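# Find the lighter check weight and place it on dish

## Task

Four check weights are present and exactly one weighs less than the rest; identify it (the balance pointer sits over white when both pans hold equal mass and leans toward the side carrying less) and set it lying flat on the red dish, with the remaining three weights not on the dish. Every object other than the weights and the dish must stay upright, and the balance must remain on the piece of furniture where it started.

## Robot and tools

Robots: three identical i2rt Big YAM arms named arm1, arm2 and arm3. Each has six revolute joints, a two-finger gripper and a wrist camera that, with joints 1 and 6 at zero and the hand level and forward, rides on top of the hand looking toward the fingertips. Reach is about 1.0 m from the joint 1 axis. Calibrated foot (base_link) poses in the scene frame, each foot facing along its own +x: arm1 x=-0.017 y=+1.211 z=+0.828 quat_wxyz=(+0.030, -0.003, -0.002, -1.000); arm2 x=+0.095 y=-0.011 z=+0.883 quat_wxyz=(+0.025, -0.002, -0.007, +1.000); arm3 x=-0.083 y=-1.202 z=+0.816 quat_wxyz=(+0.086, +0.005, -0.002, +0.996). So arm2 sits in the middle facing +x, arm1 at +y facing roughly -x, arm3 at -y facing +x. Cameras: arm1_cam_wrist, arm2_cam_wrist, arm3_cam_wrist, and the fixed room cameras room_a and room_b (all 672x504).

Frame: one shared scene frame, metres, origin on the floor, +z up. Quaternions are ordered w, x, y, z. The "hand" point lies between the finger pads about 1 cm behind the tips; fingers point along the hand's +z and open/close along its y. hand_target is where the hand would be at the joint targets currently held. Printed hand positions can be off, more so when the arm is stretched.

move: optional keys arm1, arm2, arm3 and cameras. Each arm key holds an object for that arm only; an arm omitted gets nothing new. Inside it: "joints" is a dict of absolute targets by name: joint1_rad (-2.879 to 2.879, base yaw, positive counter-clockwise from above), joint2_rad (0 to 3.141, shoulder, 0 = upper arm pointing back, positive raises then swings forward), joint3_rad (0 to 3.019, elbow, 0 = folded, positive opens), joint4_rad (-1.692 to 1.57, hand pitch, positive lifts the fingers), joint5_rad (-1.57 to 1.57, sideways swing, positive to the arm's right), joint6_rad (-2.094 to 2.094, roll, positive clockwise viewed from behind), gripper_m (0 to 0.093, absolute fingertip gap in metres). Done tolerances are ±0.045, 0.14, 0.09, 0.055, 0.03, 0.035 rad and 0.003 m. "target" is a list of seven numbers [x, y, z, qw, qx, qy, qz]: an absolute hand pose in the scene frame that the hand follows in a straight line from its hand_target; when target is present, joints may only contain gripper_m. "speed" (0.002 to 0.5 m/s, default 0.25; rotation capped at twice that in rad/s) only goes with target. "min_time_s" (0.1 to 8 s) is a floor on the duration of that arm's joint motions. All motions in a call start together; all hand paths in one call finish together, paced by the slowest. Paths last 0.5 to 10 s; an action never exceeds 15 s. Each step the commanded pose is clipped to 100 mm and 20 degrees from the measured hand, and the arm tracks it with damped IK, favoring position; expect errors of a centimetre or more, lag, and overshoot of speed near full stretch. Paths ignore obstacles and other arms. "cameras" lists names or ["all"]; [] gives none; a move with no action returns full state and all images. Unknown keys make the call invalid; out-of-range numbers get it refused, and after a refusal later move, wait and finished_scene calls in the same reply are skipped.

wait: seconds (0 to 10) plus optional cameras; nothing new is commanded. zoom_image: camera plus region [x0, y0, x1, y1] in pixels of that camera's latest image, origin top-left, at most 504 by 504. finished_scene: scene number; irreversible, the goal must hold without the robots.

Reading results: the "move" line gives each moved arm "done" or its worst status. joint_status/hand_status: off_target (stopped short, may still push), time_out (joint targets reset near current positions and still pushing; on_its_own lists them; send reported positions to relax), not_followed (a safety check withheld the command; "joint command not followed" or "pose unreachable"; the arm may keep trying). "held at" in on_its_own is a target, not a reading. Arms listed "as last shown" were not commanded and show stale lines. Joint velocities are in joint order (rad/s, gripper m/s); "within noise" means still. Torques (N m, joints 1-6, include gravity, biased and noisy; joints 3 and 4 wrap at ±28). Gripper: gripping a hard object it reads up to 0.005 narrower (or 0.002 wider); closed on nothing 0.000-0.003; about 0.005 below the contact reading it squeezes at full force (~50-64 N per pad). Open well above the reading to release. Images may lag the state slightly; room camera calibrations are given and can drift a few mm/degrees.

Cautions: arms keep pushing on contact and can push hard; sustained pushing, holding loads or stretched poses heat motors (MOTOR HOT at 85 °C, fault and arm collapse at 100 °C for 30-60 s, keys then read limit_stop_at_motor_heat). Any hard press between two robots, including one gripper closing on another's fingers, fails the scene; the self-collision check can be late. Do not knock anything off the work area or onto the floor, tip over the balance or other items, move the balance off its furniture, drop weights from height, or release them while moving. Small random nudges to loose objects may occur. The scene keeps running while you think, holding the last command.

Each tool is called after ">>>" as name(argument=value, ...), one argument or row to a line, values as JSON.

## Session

>>> move(
)

>>> zoom_image(
  camera="room_a",
  region=[270, 190, 390, 290],
)

>>> zoom_image(
  camera="room_b",
  region=[410, 190, 520, 300],
)

Scene clock: 0.00 s.
Joint torques (N m): no reading
Heat: arm1: hottest joint2_rad 35 °C; arm2: hottest joint2_rad 29 °C; arm3: hottest joint2_rad 34 °C.
Joint velocities: within noise
arm1.joint_positions: joint1_rad=+0.776 joint2_rad=+0.602 joint3_rad=+1.507 joint4_rad=-1.261 joint5_rad=+0.098 joint6_rad=+0.607 gripper_m=+0.09396
arm1.joint_status: not commanded
arm1.hand: x=-0.1701 y=+1.0660 z=+1.4453 quat_wxyz=(-0.349, -0.815, -0.066, +0.458) (m; scene frame)
arm1.hand_target: x=-0.1672 y=+1.0692 z=+1.4585 quat_wxyz=(-0.357, -0.807, -0.065, +0.467) (m; scene frame)
arm1.hand_status: not commanded
arm2.joint_positions: joint1_rad=+0.021 joint2_rad=+0.603 joint3_rad=+1.379 joint4_rad=-1.633 joint5_rad=-0.031 joint6_rad=+0.148 gripper_m=+0.09396
arm2.joint_status: not commanded
arm2.hand: x=-0.0901 y=-0.0176 z=+1.3638 quat_wxyz=(+0.028, +0.934, -0.076, -0.347) (m; scene frame)
arm2.hand_target: x=-0.0886 y=-0.0177 z=+1.3731 quat_wxyz=(+0.029, +0.930, -0.075, -0.358) (m; scene frame)
arm2.hand_status: not commanded
arm3.joint_positions: joint1_rad=+0.525 joint2_rad=+0.628 joint3_rad=+1.422 joint4_rad=-1.611 joint5_rad=-0.278 joint6_rad=-0.485 gripper_m=+0.09396
arm3.joint_status: not commanded
arm3.hand: x=-0.2389 y=-1.3139 z=+1.3216 quat_wxyz=(+0.100, +0.819, +0.423, -0.375) (m; scene frame)
arm3.hand_target: x=-0.2372 y=-1.3133 z=+1.3293 quat_wxyz=(+0.099, +0.815, +0.422, -0.384) (m; scene frame)
arm3.hand_status: not commanded
pictures: arm1_cam_wrist, arm2_cam_wrist, arm3_cam_wrist, room_a, room_b
camera_calibration:
arm1_cam_wrist: T_world_to_cam=[[-0.426578, 0.750242, -0.505142, -0.142259], [0.876534, 0.205232, -0.435395, 0.562627], [-0.22298, -0.628504, -0.74516, 1.8366], [0, 0, 0, 1]] pos_world=[-0.144322, 1.14557, 1.54166]
arm2_cam_wrist: T_world_to_cam=[[0.114776, 0.987548, -0.107587, 0.175562], [0.988832, -0.123942, -0.0827592, 0.205023], [-0.0950631, -0.0968864, -0.990745, 1.46502], [0, 0, 0, 1]] pos_world=[-0.0836141, -0.00602373, 1.48732]
arm3_cam_wrist: T_world_to_cam=[[-0.763962, 0.629021, 0.143855, 0.455582], [0.608574, 0.776494, -0.163383, 1.38403], [-0.214474, -0.0372722, -0.976018, 1.31615], [0, 0, 0, 1]] pos_world=[-0.211956, -1.3122, 1.44517]

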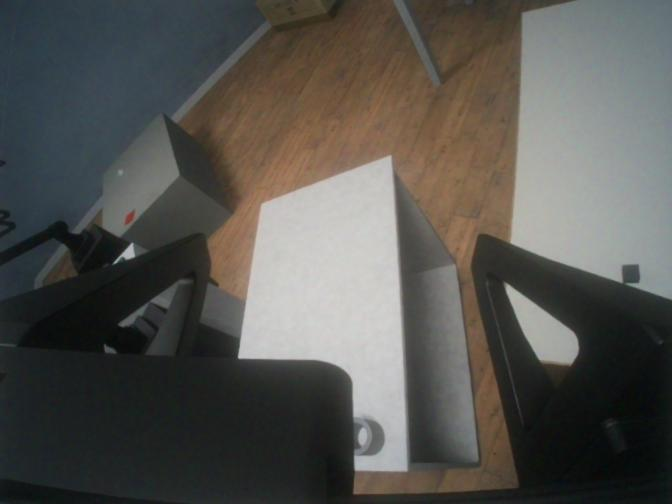

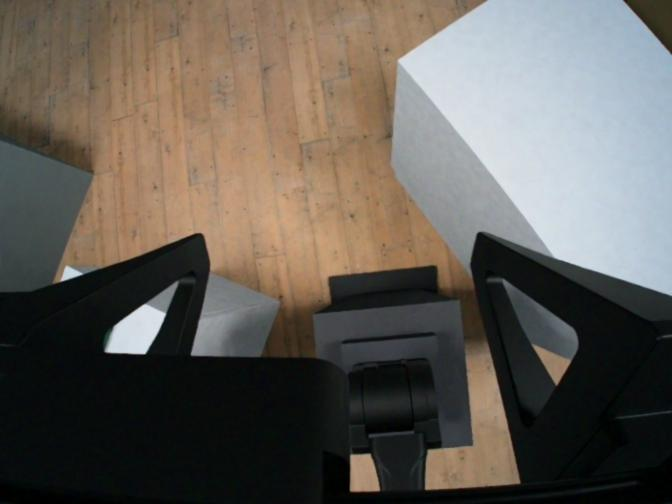

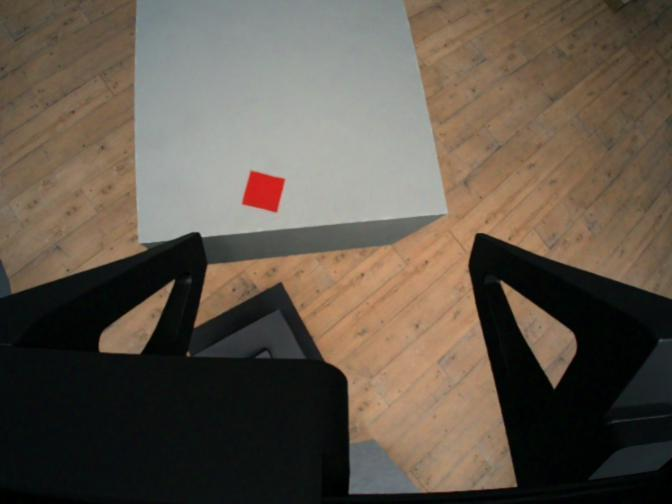

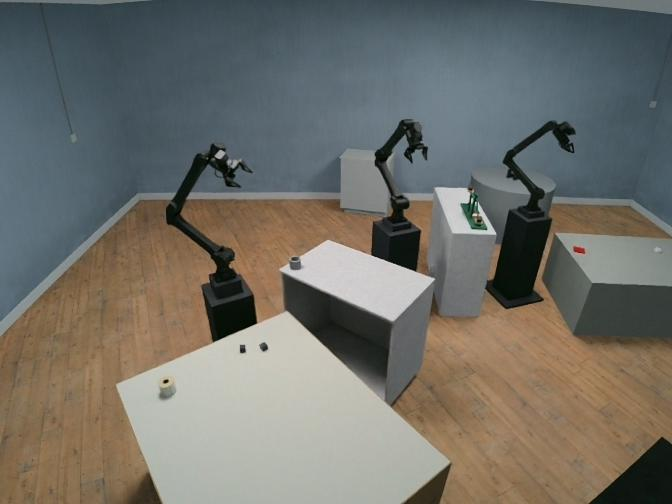

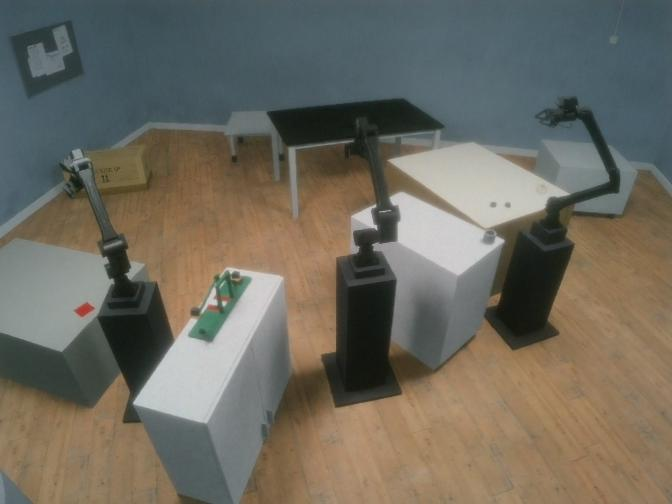

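Scaled by 4.200 from the camera's 672x504 image, which has a finer 960x720 frame.

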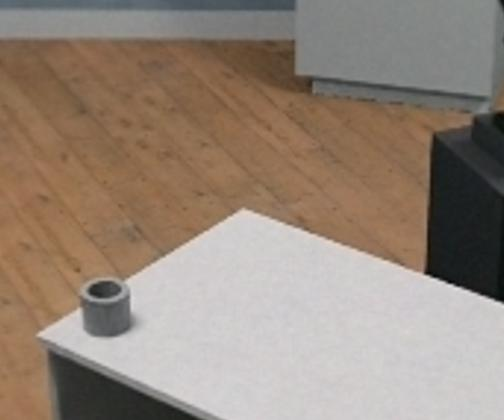

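Scaled by 4.582 from the camera's 672x504 image, which has a finer 960x720 frame.

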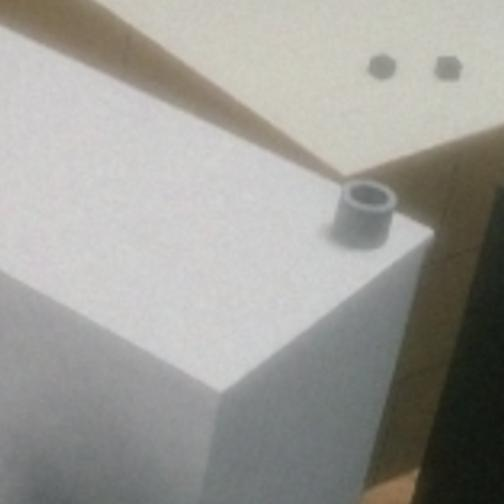

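>>> zoom_image(
  camera="room_a",
  region=[420, 170, 520, 250],
)

>>> zoom_image(
  camera="room_b",
  region=[170, 250, 300, 360],
)

Scaled by 5.040 from the camera's 672x504 image, which has a finer 960x720 frame.

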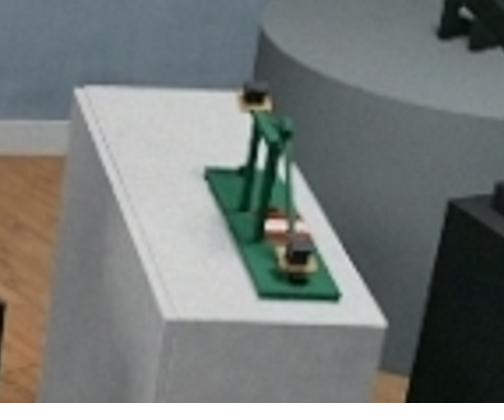

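Scaled by 3.877 from the camera's 672x504 image, which has a finer 960x720 frame.

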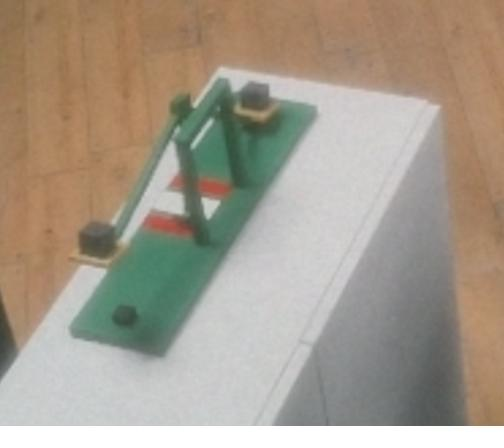

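>>> move(
  arm3={"joints":{"joint1_rad":-1.9,"joint4_rad":-1.35,"joint5_rad":0,"joint6_rad":0,"gripper_m":0.07}},
)

>>> move(
  arm3={"target":[0.185,-0.97,1.07,0.2962,-0.4697,0.8138,0.1711],"speed":0.3},
  cameras=["arm3_cam_wrist","room_b","room_a"],
)

Scene clock: 3.63 s.
Joint torques (N m): arm1=[-0.67 2.78 9.89 2.17 0.08 -0.13] | arm2=[1.73 2.32 10.78 1.81 -0.03 0.08] | arm3=[-1.73 1.03 8.09 2.44 0.08 0.04]
Heat: arm1: hottest joint2_rad 35 °C; arm2: hottest joint2_rad 29 °C; arm3: hottest joint2_rad 34 °C.
move: arm3 done
Joint velocities: within noise
arm1, arm2: as last shown
arm3.joint_positions: joint1_rad=-1.892 joint2_rad=+0.628 joint3_rad=+1.422 joint4_rad=-1.363 joint5_rad=-0.002 joint6_rad=-0.008 gripper_m=+0.07010
arm3.joint_status: all done
arm3.hand: x=+0.0318 y=-1.0002 z=+1.3632 quat_wxyz=(-0.411, +0.451, -0.752, -0.250) (m; scene frame)
arm3.hand_target: x=+0.0331 y=-1.0024 z=+1.3741 quat_wxyz=(-0.423, +0.441, -0.749, -0.256) (m; scene frame)
arm3.hand_status: not commanded
pictures: none

Scene clock: 5.63 s.
Joint torques (N m): arm1=[-0.15 2.73 9.88 2.19 0.09 -0.14] | arm2=[1.49 2.26 10.76 1.78 -0.03 0.09] | arm3=[-1.61 -4.01 9.14 1.96 -0.15 -0.1]
Heat: arm1: hottest joint2_rad 35 °C; arm2: hottest joint2_rad 29 °C; arm3: hottest joint2_rad 34 °C.
move: arm3 done
Joint velocities: within noise
arm1, arm2: as last shown
arm3.joint_positions: joint1_rad=-2.382 joint2_rad=+0.841 joint3_rad=+0.816 joint4_rad=-0.904 joint5_rad=-0.285 joint6_rad=-0.363 gripper_m=+0.07010
arm3.joint_status: not commanded
arm3.hand: x=+0.1800 y=-0.9707 z=+1.0704 quat_wxyz=(-0.292, +0.469, -0.815, -0.173) (m; scene frame)
arm3.hand_target: x=+0.1849 y=-0.9701 z=+1.0700 quat_wxyz=(-0.296, +0.470, -0.814, -0.171) (m; scene frame)
arm3.hand_status: done (0.005 m and 0.6 deg from the pose sent, 0.332 m and 17.5 deg at the start)
pictures: arm3_cam_wrist, room_a, room_b
camera_calibration:
arm3_cam_wrist: T_world_to_cam=[[0.861292, -0.507835, -0.0167447, -0.628332], [-0.507585, -0.858432, -0.0738381, -0.660427], [0.0231233, 0.0720955, -0.99713, 1.25963], [0, 0, 0, 1]] pos_world=[0.176828, -0.976835, 1.19672]

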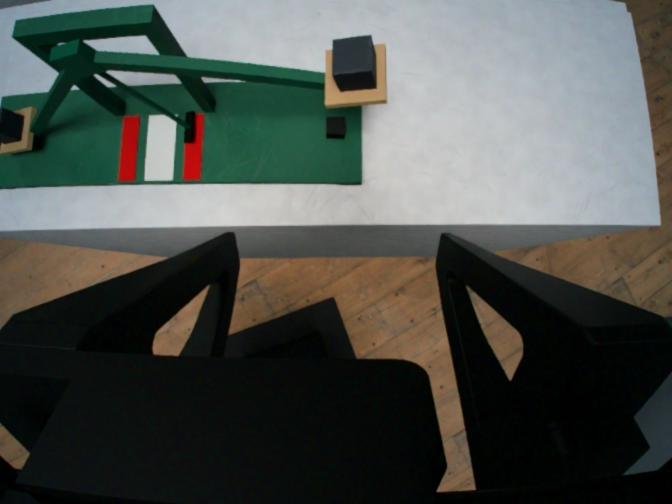

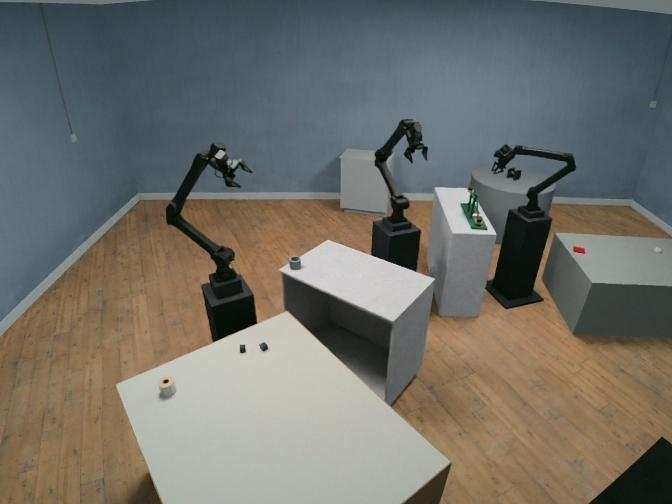

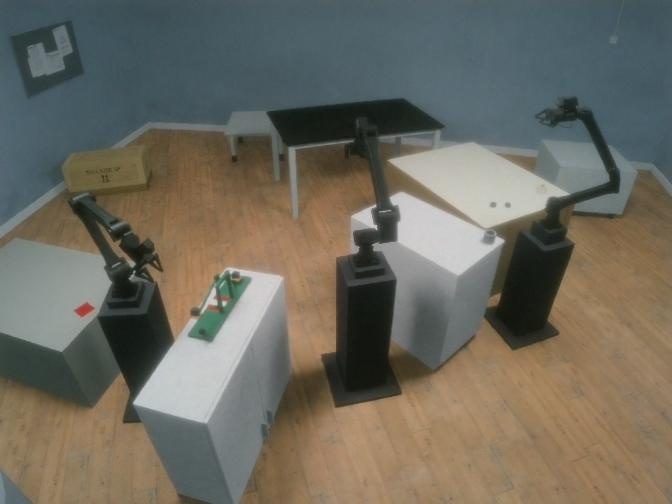

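>>> move(
  arm3={"target":[0.25,-0.875,0.985,0.2962,-0.4697,0.8138,0.1711],"speed":0.25},
  cameras=["arm3_cam_wrist"],
)

Scene clock: 7.33 s.
Joint torques (N m): arm1=[-0.5 2.67 10.03 2.26 0.1 -0.12] | arm2=[1.38 2.32 10.76 1.72 -0.02 0.09] | arm3=[-0.44 -8.41 10.92 2.17 0 -0.01]
Heat: arm1: hottest joint2_rad 35 °C; arm2: hottest joint2_rad 29 °C; arm3: hottest joint2_rad 34 °C.
move: arm3 off_target
Joint velocities: within noise
arm1, arm2: as last shown
arm3.joint_positions: joint1_rad=-2.275 joint2_rad=+1.219 joint3_rad=+0.798 joint4_rad=-0.513 joint5_rad=-0.215 joint6_rad=-0.284 gripper_m=+0.07010
arm3.joint_status: not commanded
arm3.hand: x=+0.2397 y=-0.8870 z=+0.9724 quat_wxyz=(-0.282, +0.472, -0.818, -0.168) (m; scene frame)
arm3.hand_target: x=+0.2494 y=-0.8755 z=+0.9852 quat_wxyz=(-0.296, +0.470, -0.814, -0.171) (m; scene frame)
arm3.hand_status: off_target (0.020 m and 1.8 deg from the pose sent, 0.146 m and 0.6 deg at the start)
pictures: arm3_cam_wrist
camera_calibration:
arm3_cam_wrist: T_world_to_cam=[[0.862844, -0.505213, -0.0161371, -0.637498], [-0.505366, -0.861575, -0.0478874, -0.59401], [0.01029, 0.0494745, -0.998722, 1.13906], [0, 0, 0, 1]] pos_world=[0.238148, -0.890211, 1.09887]

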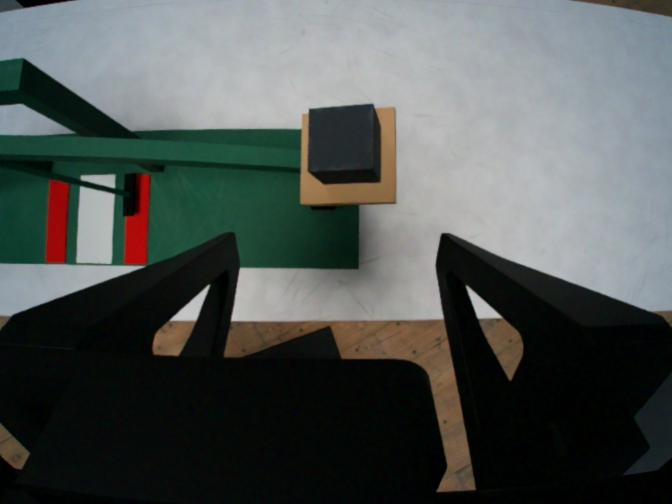

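>>> move(
  arm3={"target":[0.276,-0.832,0.965,0.2962,-0.4697,0.8138,0.1711],"speed":0.15},
  cameras=["arm3_cam_wrist","room_b"],
)

>>> zoom_image(
  camera="room_b",
  region=[160, 250, 260, 350],
)

Scene clock: 9.03 s.
Joint torques (N m): arm1=[-0.5 2.61 9.94 2.14 0.04 -0.14] | arm2=[1.55 2.26 10.78 1.8 -0.03 0.08] | arm3=[-0.44 -9.76 11.51 2.02 0.01 0.04]
Heat: arm1: hottest joint2_rad 35 °C; arm2: hottest joint2_rad 29 °C; arm3: hottest joint2_rad 34 °C.
move: arm3 off_target
Joint velocities: within noise
arm1, arm2: as last shown
arm3.joint_positions: joint1_rad=-2.236 joint2_rad=+1.364 joint3_rad=+0.868 joint4_rad=-0.434 joint5_rad=-0.191 joint6_rad=-0.253 gripper_m=+0.07010
arm3.joint_status: not commanded
arm3.hand: x=+0.2624 y=-0.8482 z=+0.9523 quat_wxyz=(-0.281, +0.472, -0.819, -0.167) (m; scene frame)
arm3.hand_target: x=+0.2751 y=-0.8329 z=+0.9653 quat_wxyz=(-0.296, +0.470, -0.814, -0.171) (m; scene frame)
arm3.hand_status: off_target (0.025 m and 1.9 deg from the pose sent, 0.066 m and 1.8 deg at the start)
pictures: arm3_cam_wrist, room_b
camera_calibration:
arm3_cam_wrist: T_world_to_cam=[[0.862552, -0.505722, -0.0157734, -0.638624], [-0.505881, -0.861405, -0.045447, -0.552144], [0.00939628, 0.0471799, -0.998842, 1.11533], [0, 0, 0, 1]] pos_world=[0.261048, -0.851207, 1.07887]

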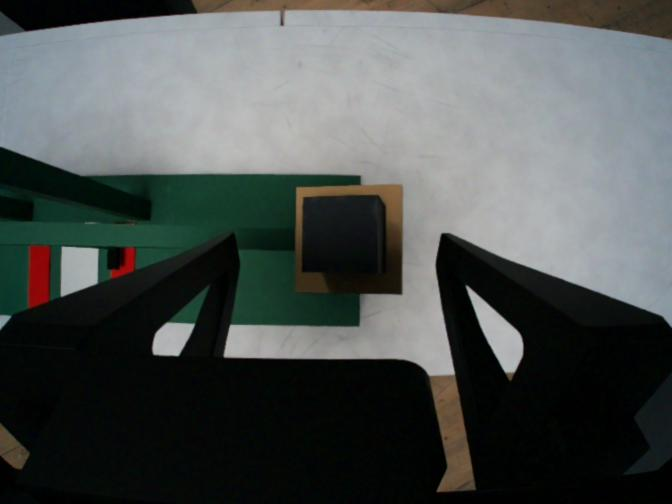

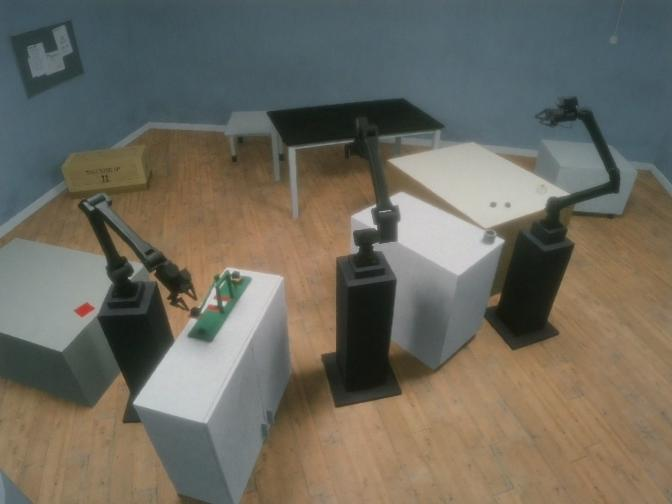

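Scaled by 5.040 from the camera's 672x504 image, which has a finer 960x720 frame.

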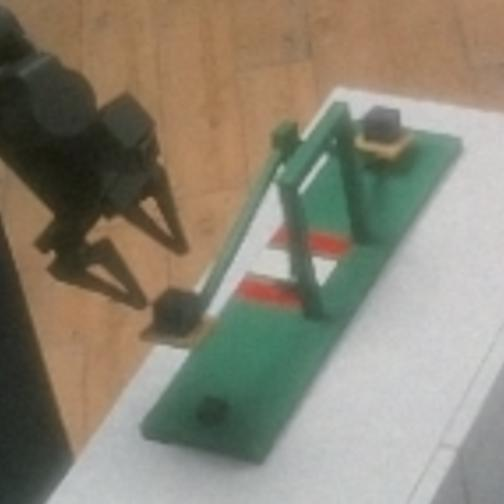

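>>> move(
  arm3={"target":[0.282,-0.818,0.928,0.2962,-0.4697,0.8138,0.1711],"speed":0.12},
  cameras=["arm3_cam_wrist","room_b"],
)

>>> zoom_image(
  camera="room_b",
  region=[160, 270, 240, 340],
)

Scene clock: 10.70 s.
Joint torques (N m): arm1=[-0.56 2.55 10 2.18 0.11 -0.15] | arm2=[1.55 2.49 10.77 1.85 -0.04 0.08] | arm3=[-0.5 -10.93 9.91 2.17 0.02 0.05]
Heat: arm1: hottest joint2_rad 35 °C; arm2: hottest joint3_rad 30 °C; arm3: hottest joint2_rad 34 °C.
move: arm3 off_target
Joint velocities: within noise
arm1, arm2: as last shown
arm3.joint_positions: joint1_rad=-2.223 joint2_rad=+1.457 joint3_rad=+0.868 joint4_rad=-0.324 joint5_rad=-0.182 joint6_rad=-0.242 gripper_m=+0.07010
arm3.joint_status: not commanded
arm3.hand: x=+0.2737 y=-0.8302 z=+0.9234 quat_wxyz=(-0.288, +0.472, -0.816, -0.168) (m; scene frame)
arm3.hand_target: x=+0.2815 y=-0.8184 z=+0.9281 quat_wxyz=(-0.296, +0.470, -0.814, -0.171) (m; scene frame)
arm3.hand_status: off_target (0.015 m and 1.1 deg from the pose sent, 0.043 m and 1.9 deg at the start)
pictures: arm3_cam_wrist, room_b
camera_calibration:
arm3_cam_wrist: T_world_to_cam=[[0.862522, -0.505898, -0.0110664, -0.644063], [-0.505604, -0.860722, -0.0593449, -0.518879], [0.0204974, 0.0567815, -0.998176, 1.08975], [0, 0, 0, 1]] pos_world=[0.270834, -0.834319, 1.04985]

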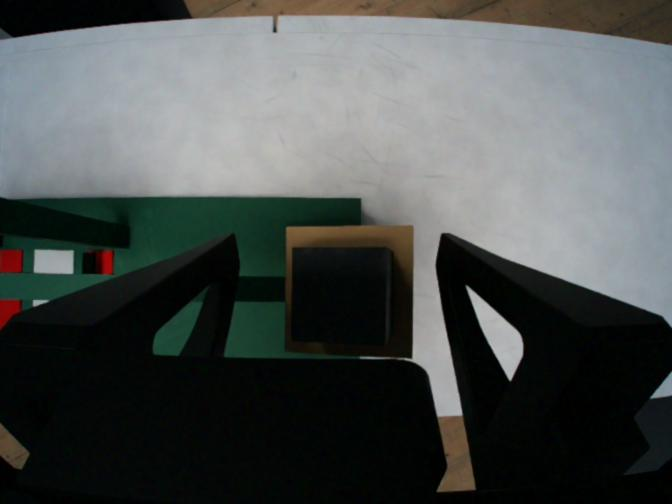

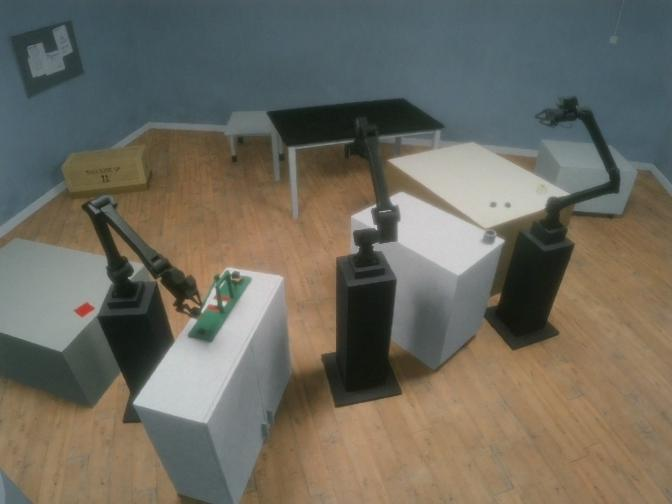

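Scaled by 6.300 from the camera's 672x504 image, which has a finer 960x720 frame.

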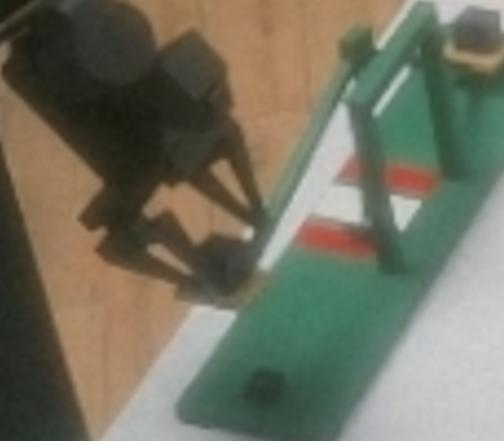

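>>> move(
  arm3={"target":[0.272,-0.834,0.915,0.2962,-0.4697,0.8138,0.1711],"speed":0.08},
  cameras=["arm3_cam_wrist","room_b"],
)

>>> zoom_image(
  camera="room_b",
  region=[160, 270, 240, 340],
)

Scene clock: 12.37 s.
Joint torques (N m): arm1=[-0.5 3.25 9.81 2.13 0.1 -0.15] | arm2=[1.73 2.49 10.76 1.74 -0.02 0.07] | arm3=[-1.55 -12.16 7.3 2.09 -0.21 -0.05]
Heat: arm1: hottest joint2_rad 35 °C; arm2: hottest joint3_rad 30 °C; arm3: hottest joint2_rad 35 °C.
move: arm3 done
Joint velocities: within noise
arm1, arm2: as last shown
arm3.joint_positions: joint1_rad=-2.223 joint2_rad=+1.457 joint3_rad=+0.837 joint4_rad=-0.282 joint5_rad=-0.183 joint6_rad=-0.242 gripper_m=+0.07010
arm3.joint_status: not commanded
arm3.hand: x=+0.2700 y=-0.8332 z=+0.9154 quat_wxyz=(-0.292, +0.471, -0.815, -0.170) (m; scene frame)
arm3.hand_target: x=+0.2720 y=-0.8340 z=+0.9151 quat_wxyz=(-0.296, +0.470, -0.814, -0.171) (m; scene frame)
arm3.hand_status: done (0.002 m and 0.5 deg from the pose sent, 0.009 m and 1.1 deg at the start)
pictures: arm3_cam_wrist, room_b
camera_calibration:
arm3_cam_wrist: T_world_to_cam=[[0.86299, -0.505139, -0.00912227, -0.64372], [-0.504473, -0.860589, -0.0699526, -0.514282], [0.0274853, 0.0649703, -0.997509, 1.08628], [0, 0, 0, 1]] pos_world=[0.266226, -0.83833, 1.04173]

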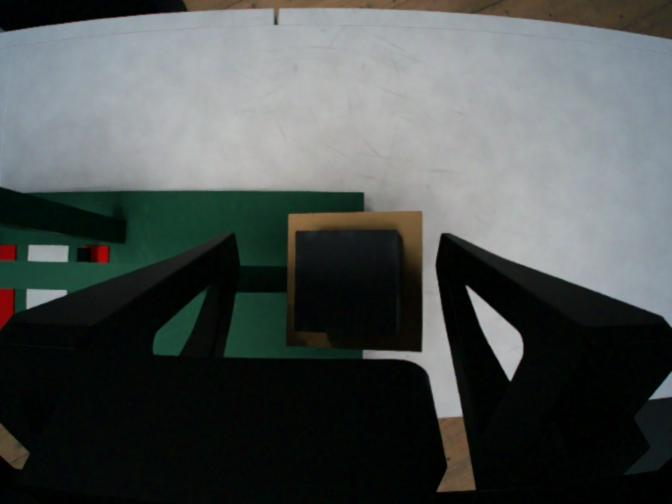

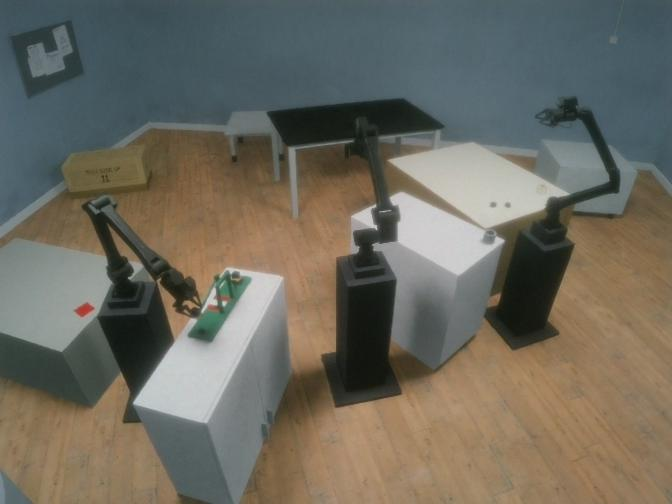

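Scaled by 6.300 from the camera's 672x504 image, which has a finer 960x720 frame.

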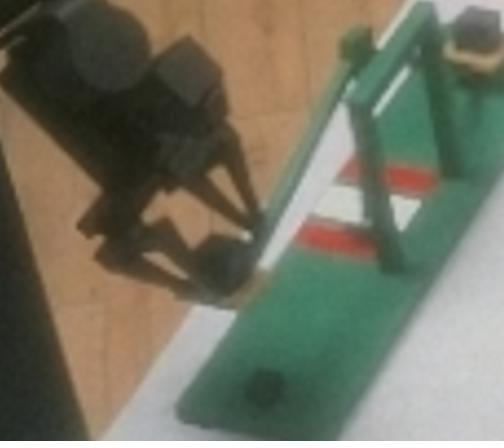

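>>> move(
  arm3={"joints":{"gripper_m":0.025}},
)

>>> move(
  arm3={"target":[0.262,-0.845,1.04,0.2962,-0.4697,0.8138,0.1711],"speed":0.12},
  cameras=["arm3_cam_wrist","room_b"],
)

>>> zoom_image(
  camera="room_b",
  region=[160, 250, 260, 350],
)

Scene clock: 13.33 s.
Joint torques (N m): arm1=[0.03 3.84 9.85 2.18 0.11 -0.15] | arm2=[1.61 2.2 10.78 1.74 -0.02 0.09] | arm3=[-1.32 -12.28 7.31 2.02 -0.19 -0.06]
Heat: arm1: hottest joint2_rad 35 °C; arm2: hottest joint3_rad 30 °C; arm3: hottest joint2_rad 35 °C.
move: arm3 off_target
Joint velocities: within noise
arm1, arm2: as last shown
arm3.joint_positions: joint1_rad=-2.223 joint2_rad=+1.457 joint3_rad=+0.837 joint4_rad=-0.280 joint5_rad=-0.184 joint6_rad=-0.242 gripper_m=+0.03289
arm3.joint_status: gripper_m off_target (ended at +0.03291, target +0.02500)
arm3.hand: x=+0.2702 y=-0.8328 z=+0.9157 quat_wxyz=(-0.293, +0.471, -0.814, -0.170) (m; scene frame)
arm3.hand_target: x=+0.2719 y=-0.8339 z=+0.9150 quat_wxyz=(-0.296, +0.470, -0.814, -0.171) (m; scene frame)
arm3.hand_status: not commanded
pictures: none

Scene clock: 15.13 s.
Joint torques (N m): arm1=[-0.21 2.9 10.02 2.15 0.13 -0.15] | arm2=[1.26 2.26 10.76 1.78 -0.04 0.09] | arm3=[-1.38 -11.75 12.56 1.44 -0.19 -0.06]
Heat: arm1: hottest joint2_rad 35 °C; arm2: hottest joint3_rad 31 °C; arm3: hottest joint2_rad 35 °C.
move: arm3 off_target
Joint velocities: within noise
arm1.joint_positions: joint1_rad=+0.776 joint2_rad=+0.602 joint3_rad=+1.507 joint4_rad=-1.261 joint5_rad=+0.098 joint6_rad=+0.607 gripper_m=+0.09396
arm1.joint_status: not commanded
arm1.hand: x=-0.1701 y=+1.0660 z=+1.4453 quat_wxyz=(-0.349, -0.815, -0.066, +0.458) (m; scene frame)
arm1.hand_target: x=-0.1672 y=+1.0692 z=+1.4585 quat_wxyz=(-0.357, -0.807, -0.065, +0.467) (m; scene frame)
arm1.hand_status: not commanded
arm2.joint_positions: joint1_rad=+0.021 joint2_rad=+0.603 joint3_rad=+1.379 joint4_rad=-1.633 joint5_rad=-0.031 joint6_rad=+0.148 gripper_m=+0.09396
arm2.joint_status: not commanded
arm2.hand: x=-0.0901 y=-0.0176 z=+1.3638 quat_wxyz=(+0.028, +0.934, -0.076, -0.347) (m; scene frame)
arm2.hand_target: x=-0.0886 y=-0.0177 z=+1.3731 quat_wxyz=(+0.029, +0.930, -0.075, -0.358) (m; scene frame)
arm2.hand_status: not commanded
arm3.joint_positions: joint1_rad=-2.223 joint2_rad=+1.272 joint3_rad=+0.952 joint4_rad=-0.634 joint5_rad=-0.184 joint6_rad=-0.242 gripper_m=+0.03289
arm3.joint_status: not commanded
arm3.hand: x=+0.2489 y=-0.8538 z=+1.0075 quat_wxyz=(-0.268, +0.473, -0.823, -0.165) (m; scene frame)
arm3.hand_target: x=+0.2608 y=-0.8460 z=+1.0402 quat_wxyz=(-0.296, +0.470, -0.814, -0.171) (m; scene frame)
arm3.hand_status: off_target (0.036 m and 3.5 deg from the pose sent, 0.125 m and 0.4 deg at the start)
pictures: arm3_cam_wrist, room_b
camera_calibration:
arm3_cam_wrist: T_world_to_cam=[[0.862828, -0.504884, -0.0249066, -0.618996], [-0.505372, -0.862666, -0.0201525, -0.587988], [-0.0113114, 0.0299752, -0.999487, 1.16188], [0, 0, 0, 1]] pos_world=[0.250076, -0.854586, 1.13402]

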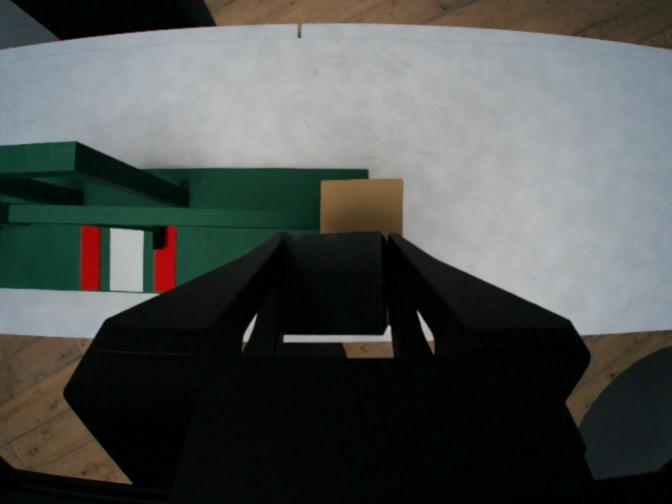

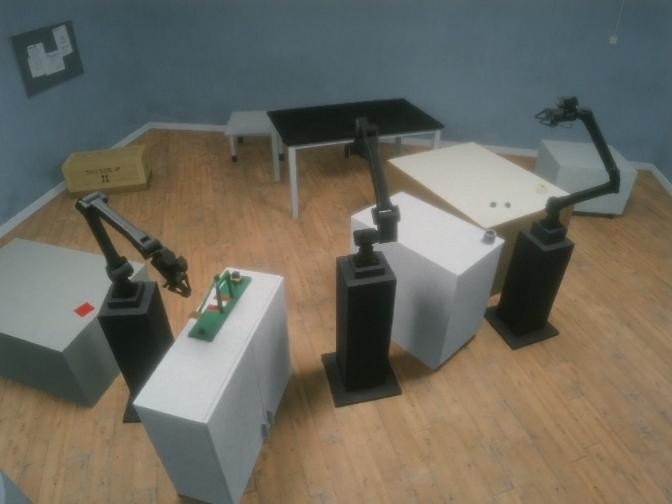

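Scaled by 5.040 from the camera's 672x504 image, which has a finer 960x720 frame.

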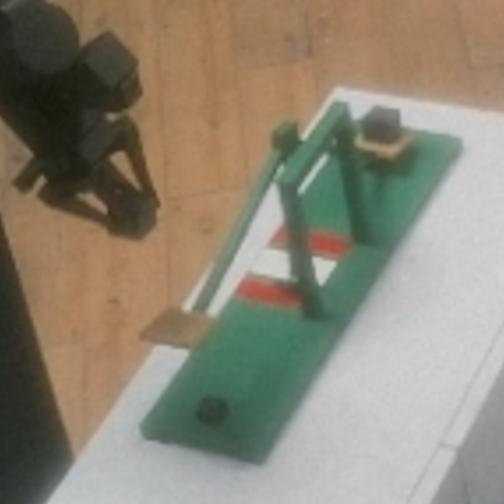

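>>> move(
  arm3={"joints":{"joint2_rad":0.6,"joint3_rad":1.4,"joint4_rad":-1.3}},
)

>>> move(
  arm3={"joints":{"joint1_rad":0.9,"joint2_rad":0.55,"joint4_rad":-1.5,"joint5_rad":0,"joint6_rad":0},"min_time_s":3},
  cameras=["arm3_cam_wrist"],
)

Scene clock: 17.10 s.
Joint torques (N m): arm1=[-0.21 3.19 9.88 2.04 0.07 -0.16] | arm2=[1.55 2.14 10.77 1.77 -0.04 0.1] | arm3=[-1.55 0.67 6.98 1.81 -0.13 -0.05]
Heat: arm1: hottest joint3_rad 36 °C; arm2: hottest joint3_rad 31 °C; arm3: hottest joint2_rad 35 °C.
move: arm3 done
Joint velocities: within noise
arm1, arm2: as last shown
arm3.joint_positions: joint1_rad=-2.223 joint2_rad=+0.607 joint3_rad=+1.399 joint4_rad=-1.296 joint5_rad=-0.185 joint6_rad=-0.242 gripper_m=+0.03289
arm3.joint_status: all done
arm3.hand: x=+0.0712 y=-1.0235 z=+1.3715 quat_wxyz=(-0.468, +0.446, -0.734, -0.207) (m; scene frame)
arm3.hand_target: x=+0.0691 y=-1.0266 z=+1.3727 quat_wxyz=(-0.470, +0.445, -0.734, -0.207) (m; scene frame)
arm3.hand_status: not commanded
pictures: none

Scene clock: 20.63 s.
Joint torques (N m): arm1=[-0.62 2.84 9.95 2.11 0.07 -0.16] | arm2=[1.49 2.32 10.76 1.77 -0.03 0.1] | arm3=[-0.5 0.91 6.68 1.7 0.15 0.03]
Heat: arm1: hottest joint3_rad 36 °C; arm2: hottest joint3_rad 32 °C; arm3: hottest joint2_rad 35 °C.
move: arm3 done
Joint velocities: within noise
arm1, arm2: as last shown
arm3.joint_positions: joint1_rad=+0.892 joint2_rad=+0.568 joint3_rad=+1.399 joint4_rad=-1.495 joint5_rad=-0.003 joint6_rad=-0.009 gripper_m=+0.03289
arm3.joint_status: all done
arm3.hand: x=-0.2225 y=-1.3312 z=+1.3375 quat_wxyz=(+0.150, +0.838, +0.323, -0.413) (m; scene frame)
arm3.hand_target: x=-0.2160 y=-1.3266 z=+1.3400 quat_wxyz=(+0.154, +0.836, +0.321, -0.418) (m; scene frame)
arm3.hand_status: not commanded
pictures: arm3_cam_wrist
camera_calibration:
arm3_cam_wrist: T_world_to_cam=[[-0.661147, 0.750232, 0.00607907, 0.845116], [0.717851, 0.634926, -0.285586, 1.38941], [-0.218115, -0.18445, -0.958334, 1.11418], [0, 0, 0, 1]] pos_world=[-0.195625, -1.31069, 1.45942]

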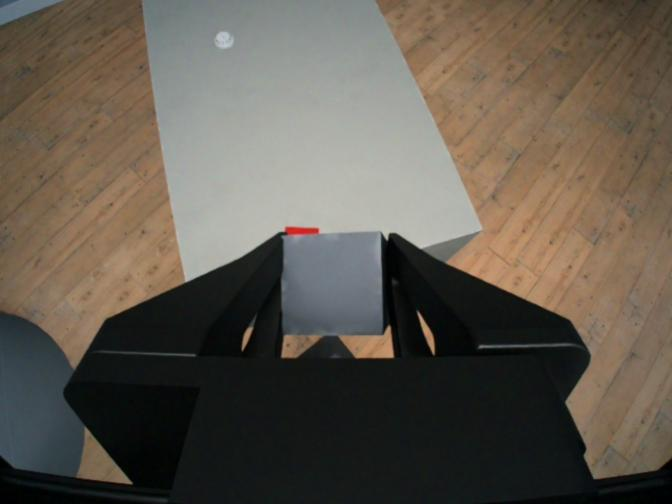

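>>> move(
  arm3={"target":[-0.355,-1.565,0.72,0.1549,0.8379,0.4252,-0.3049],"speed":0.3},
  cameras=["arm3_cam_wrist","room_a","room_b"],
)

>>> zoom_image(
  camera="room_a",
  region=[530, 200, 630, 280],
)

>>> zoom_image(
  camera="room_b",
  region=[40, 240, 140, 340],
)

Scene clock: 24.30 s.
Joint torques (N m): arm1=[0.09 3.14 9.91 1.95 0.08 -0.13] | arm2=[1.67 2.32 10.74 1.77 -0.03 0.09] | arm3=[-0.62 -11.34 4.75 2.35 -0.09 -0.13]
Heat: arm1: hottest joint3_rad 37 °C; arm2: hottest joint3_rad 33 °C; arm3: hottest joint2_rad 35 °C.
move: arm3 off_target
Joint velocities: within noise
arm1, arm2: as last shown
arm3.joint_positions: joint1_rad=+1.090 joint2_rad=+1.881 joint3_rad=+0.532 joint4_rad=+0.456 joint5_rad=-0.014 joint6_rad=+0.005 gripper_m=+0.03289
arm3.joint_status: not commanded
arm3.hand: x=-0.3507 y=-1.5533 z=+0.7214 quat_wxyz=(+0.150, +0.845, +0.419, -0.297) (m; scene frame)
arm3.hand_target: x=-0.3548 y=-1.5648 z=+0.7203 quat_wxyz=(+0.155, +0.838, +0.425, -0.305) (m; scene frame)
arm3.hand_status: off_target (0.013 m and 1.4 deg from the pose sent, 0.673 m and 17.0 deg at the start)
pictures: arm3_cam_wrist, room_a, room_b
camera_calibration:
arm3_cam_wrist: T_world_to_cam=[[-0.792435, 0.609843, -0.0117749, 0.67968], [0.609367, 0.790673, -0.0592295, 1.48709], [-0.0268106, -0.0541108, -0.998175, 0.753138], [0, 0, 0, 1]] pos_world=[-0.347392, -1.54955, 0.847847]

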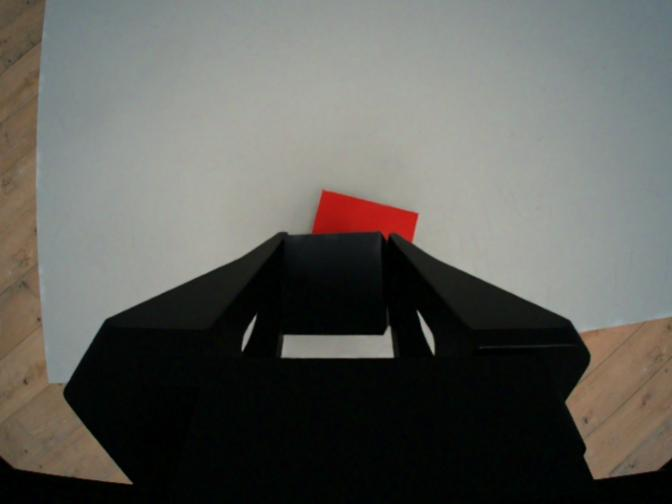

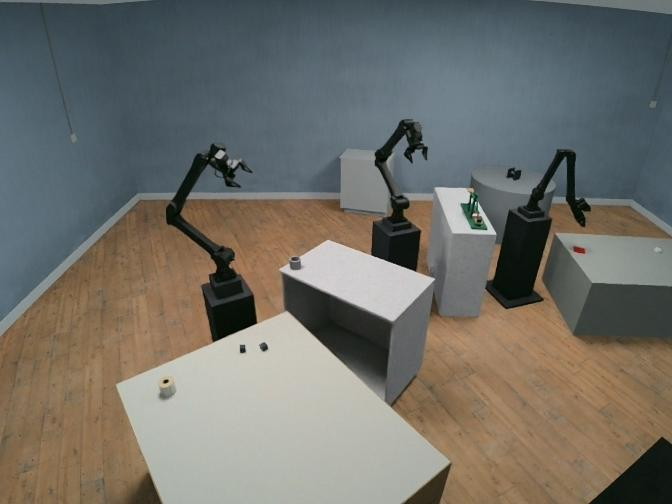

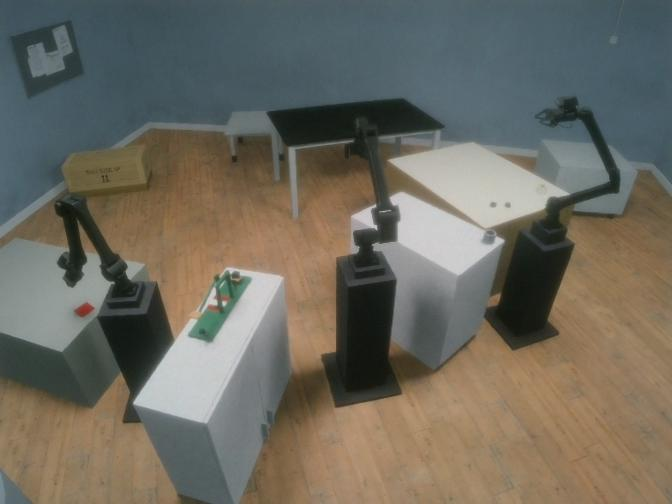

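Scaled by 5.040 from the camera's 672x504 image, which has a finer 960x720 frame.

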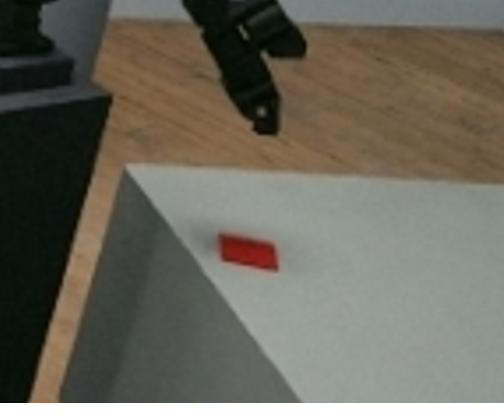

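Scaled by 5.040 from the camera's 672x504 image, which has a finer 960x720 frame.

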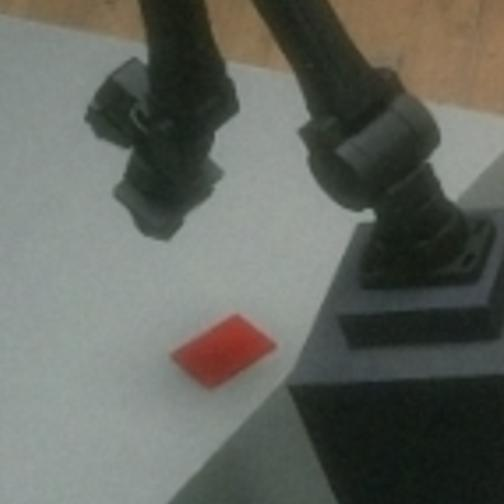

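>>> move(
  arm3={"target":[-0.386,-1.577,0.58,0.1549,0.8379,0.4252,-0.3049],"speed":0.2},
  cameras=["arm3_cam_wrist","room_a","room_b"],
)

>>> zoom_image(
  camera="room_a",
  region=[550, 210, 610, 270],
)

>>> zoom_image(
  camera="room_b",
  region=[50, 270, 120, 330],
)

Scene clock: 26.50 s.
Joint torques (N m): arm1=[-0.56 2.78 9.96 2.09 0.1 -0.17] | arm2=[1.2 2.2 10.7 1.8 -0.03 0.1] | arm3=[-1.85 -14.51 1.62 2.29 -0.11 -0.13]
Heat: arm1: hottest joint3_rad 37 °C; arm2: hottest joint3_rad 33 °C; arm3: hottest joint2_rad 35 °C.
move: arm3 done
Joint velocities: within noise
arm1, arm2: as last shown
arm3.joint_positions: joint1_rad=+1.061 joint2_rad=+2.385 joint3_rad=+0.758 joint4_rad=+0.744 joint5_rad=-0.042 joint6_rad=-0.028 gripper_m=+0.03289
arm3.joint_status: not commanded
arm3.hand: x=-0.3824 y=-1.5771 z=+0.5851 quat_wxyz=(+0.154, +0.840, +0.425, -0.301) (m; scene frame)
arm3.hand_target: x=-0.3859 y=-1.5768 z=+0.5801 quat_wxyz=(+0.155, +0.838, +0.425, -0.305) (m; scene frame)
arm3.hand_status: done (0.006 m and 0.5 deg from the pose sent, 0.148 m and 1.4 deg at the start)
pictures: arm3_cam_wrist, room_a, room_b
camera_calibration:
arm3_cam_wrist: T_world_to_cam=[[-0.80104, 0.598496, -0.0116732, 0.64618], [0.597725, 0.798644, -0.0699501, 1.53145], [-0.0325421, -0.0630102, -0.997482, 0.598367], [0, 0, 0, 1]] pos_world=[-0.378299, -1.57212, 0.711529]

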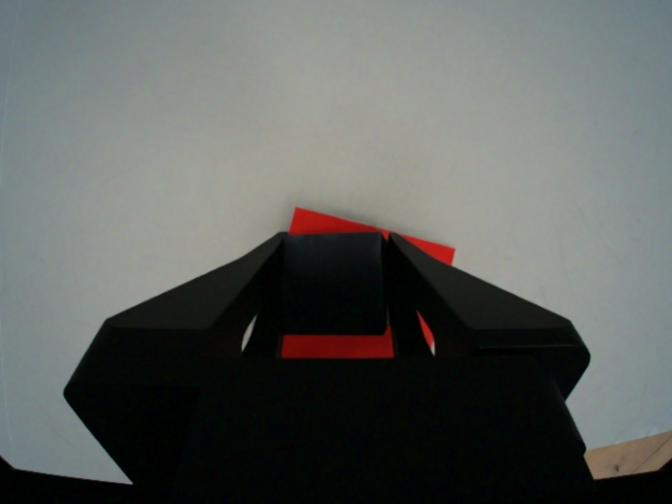

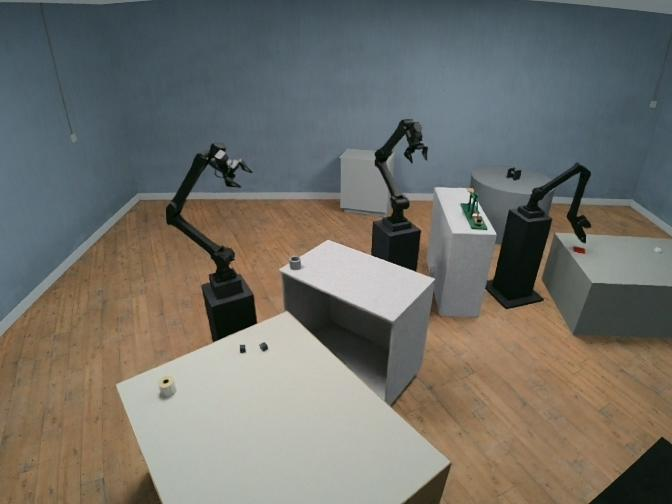

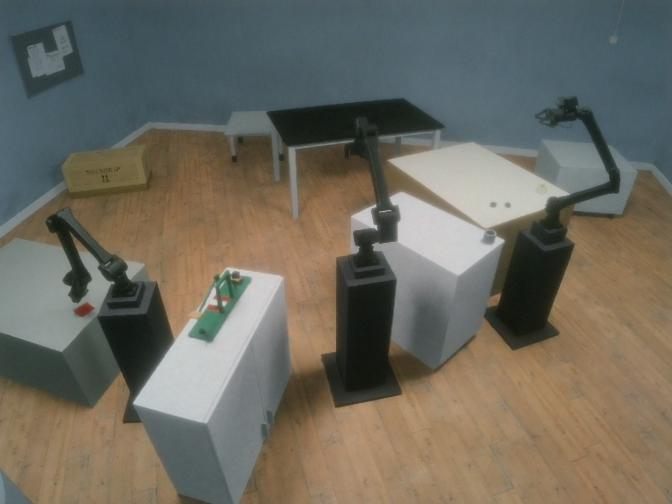

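Scaled by 8.400 from the camera's 672x504 image, which has a finer 960x720 frame.

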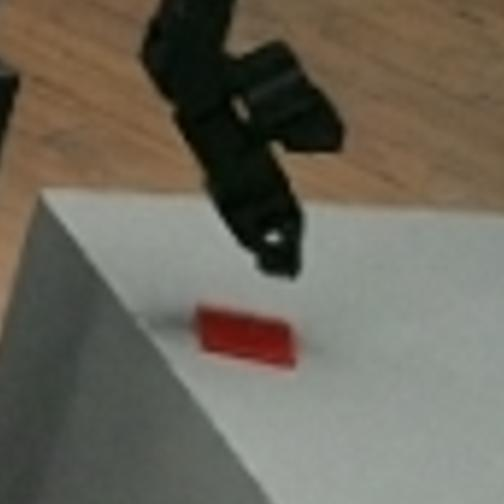

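Scaled by 7.200 from the camera's 672x504 image, which has a finer 960x720 frame.

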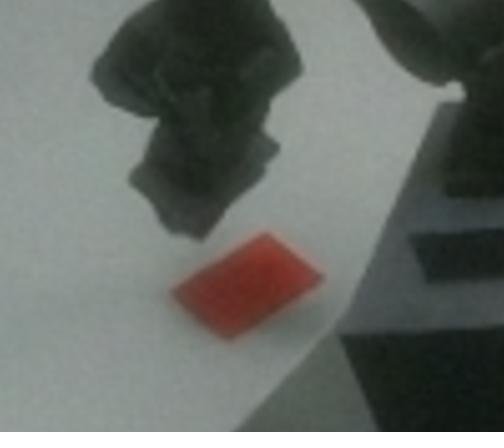

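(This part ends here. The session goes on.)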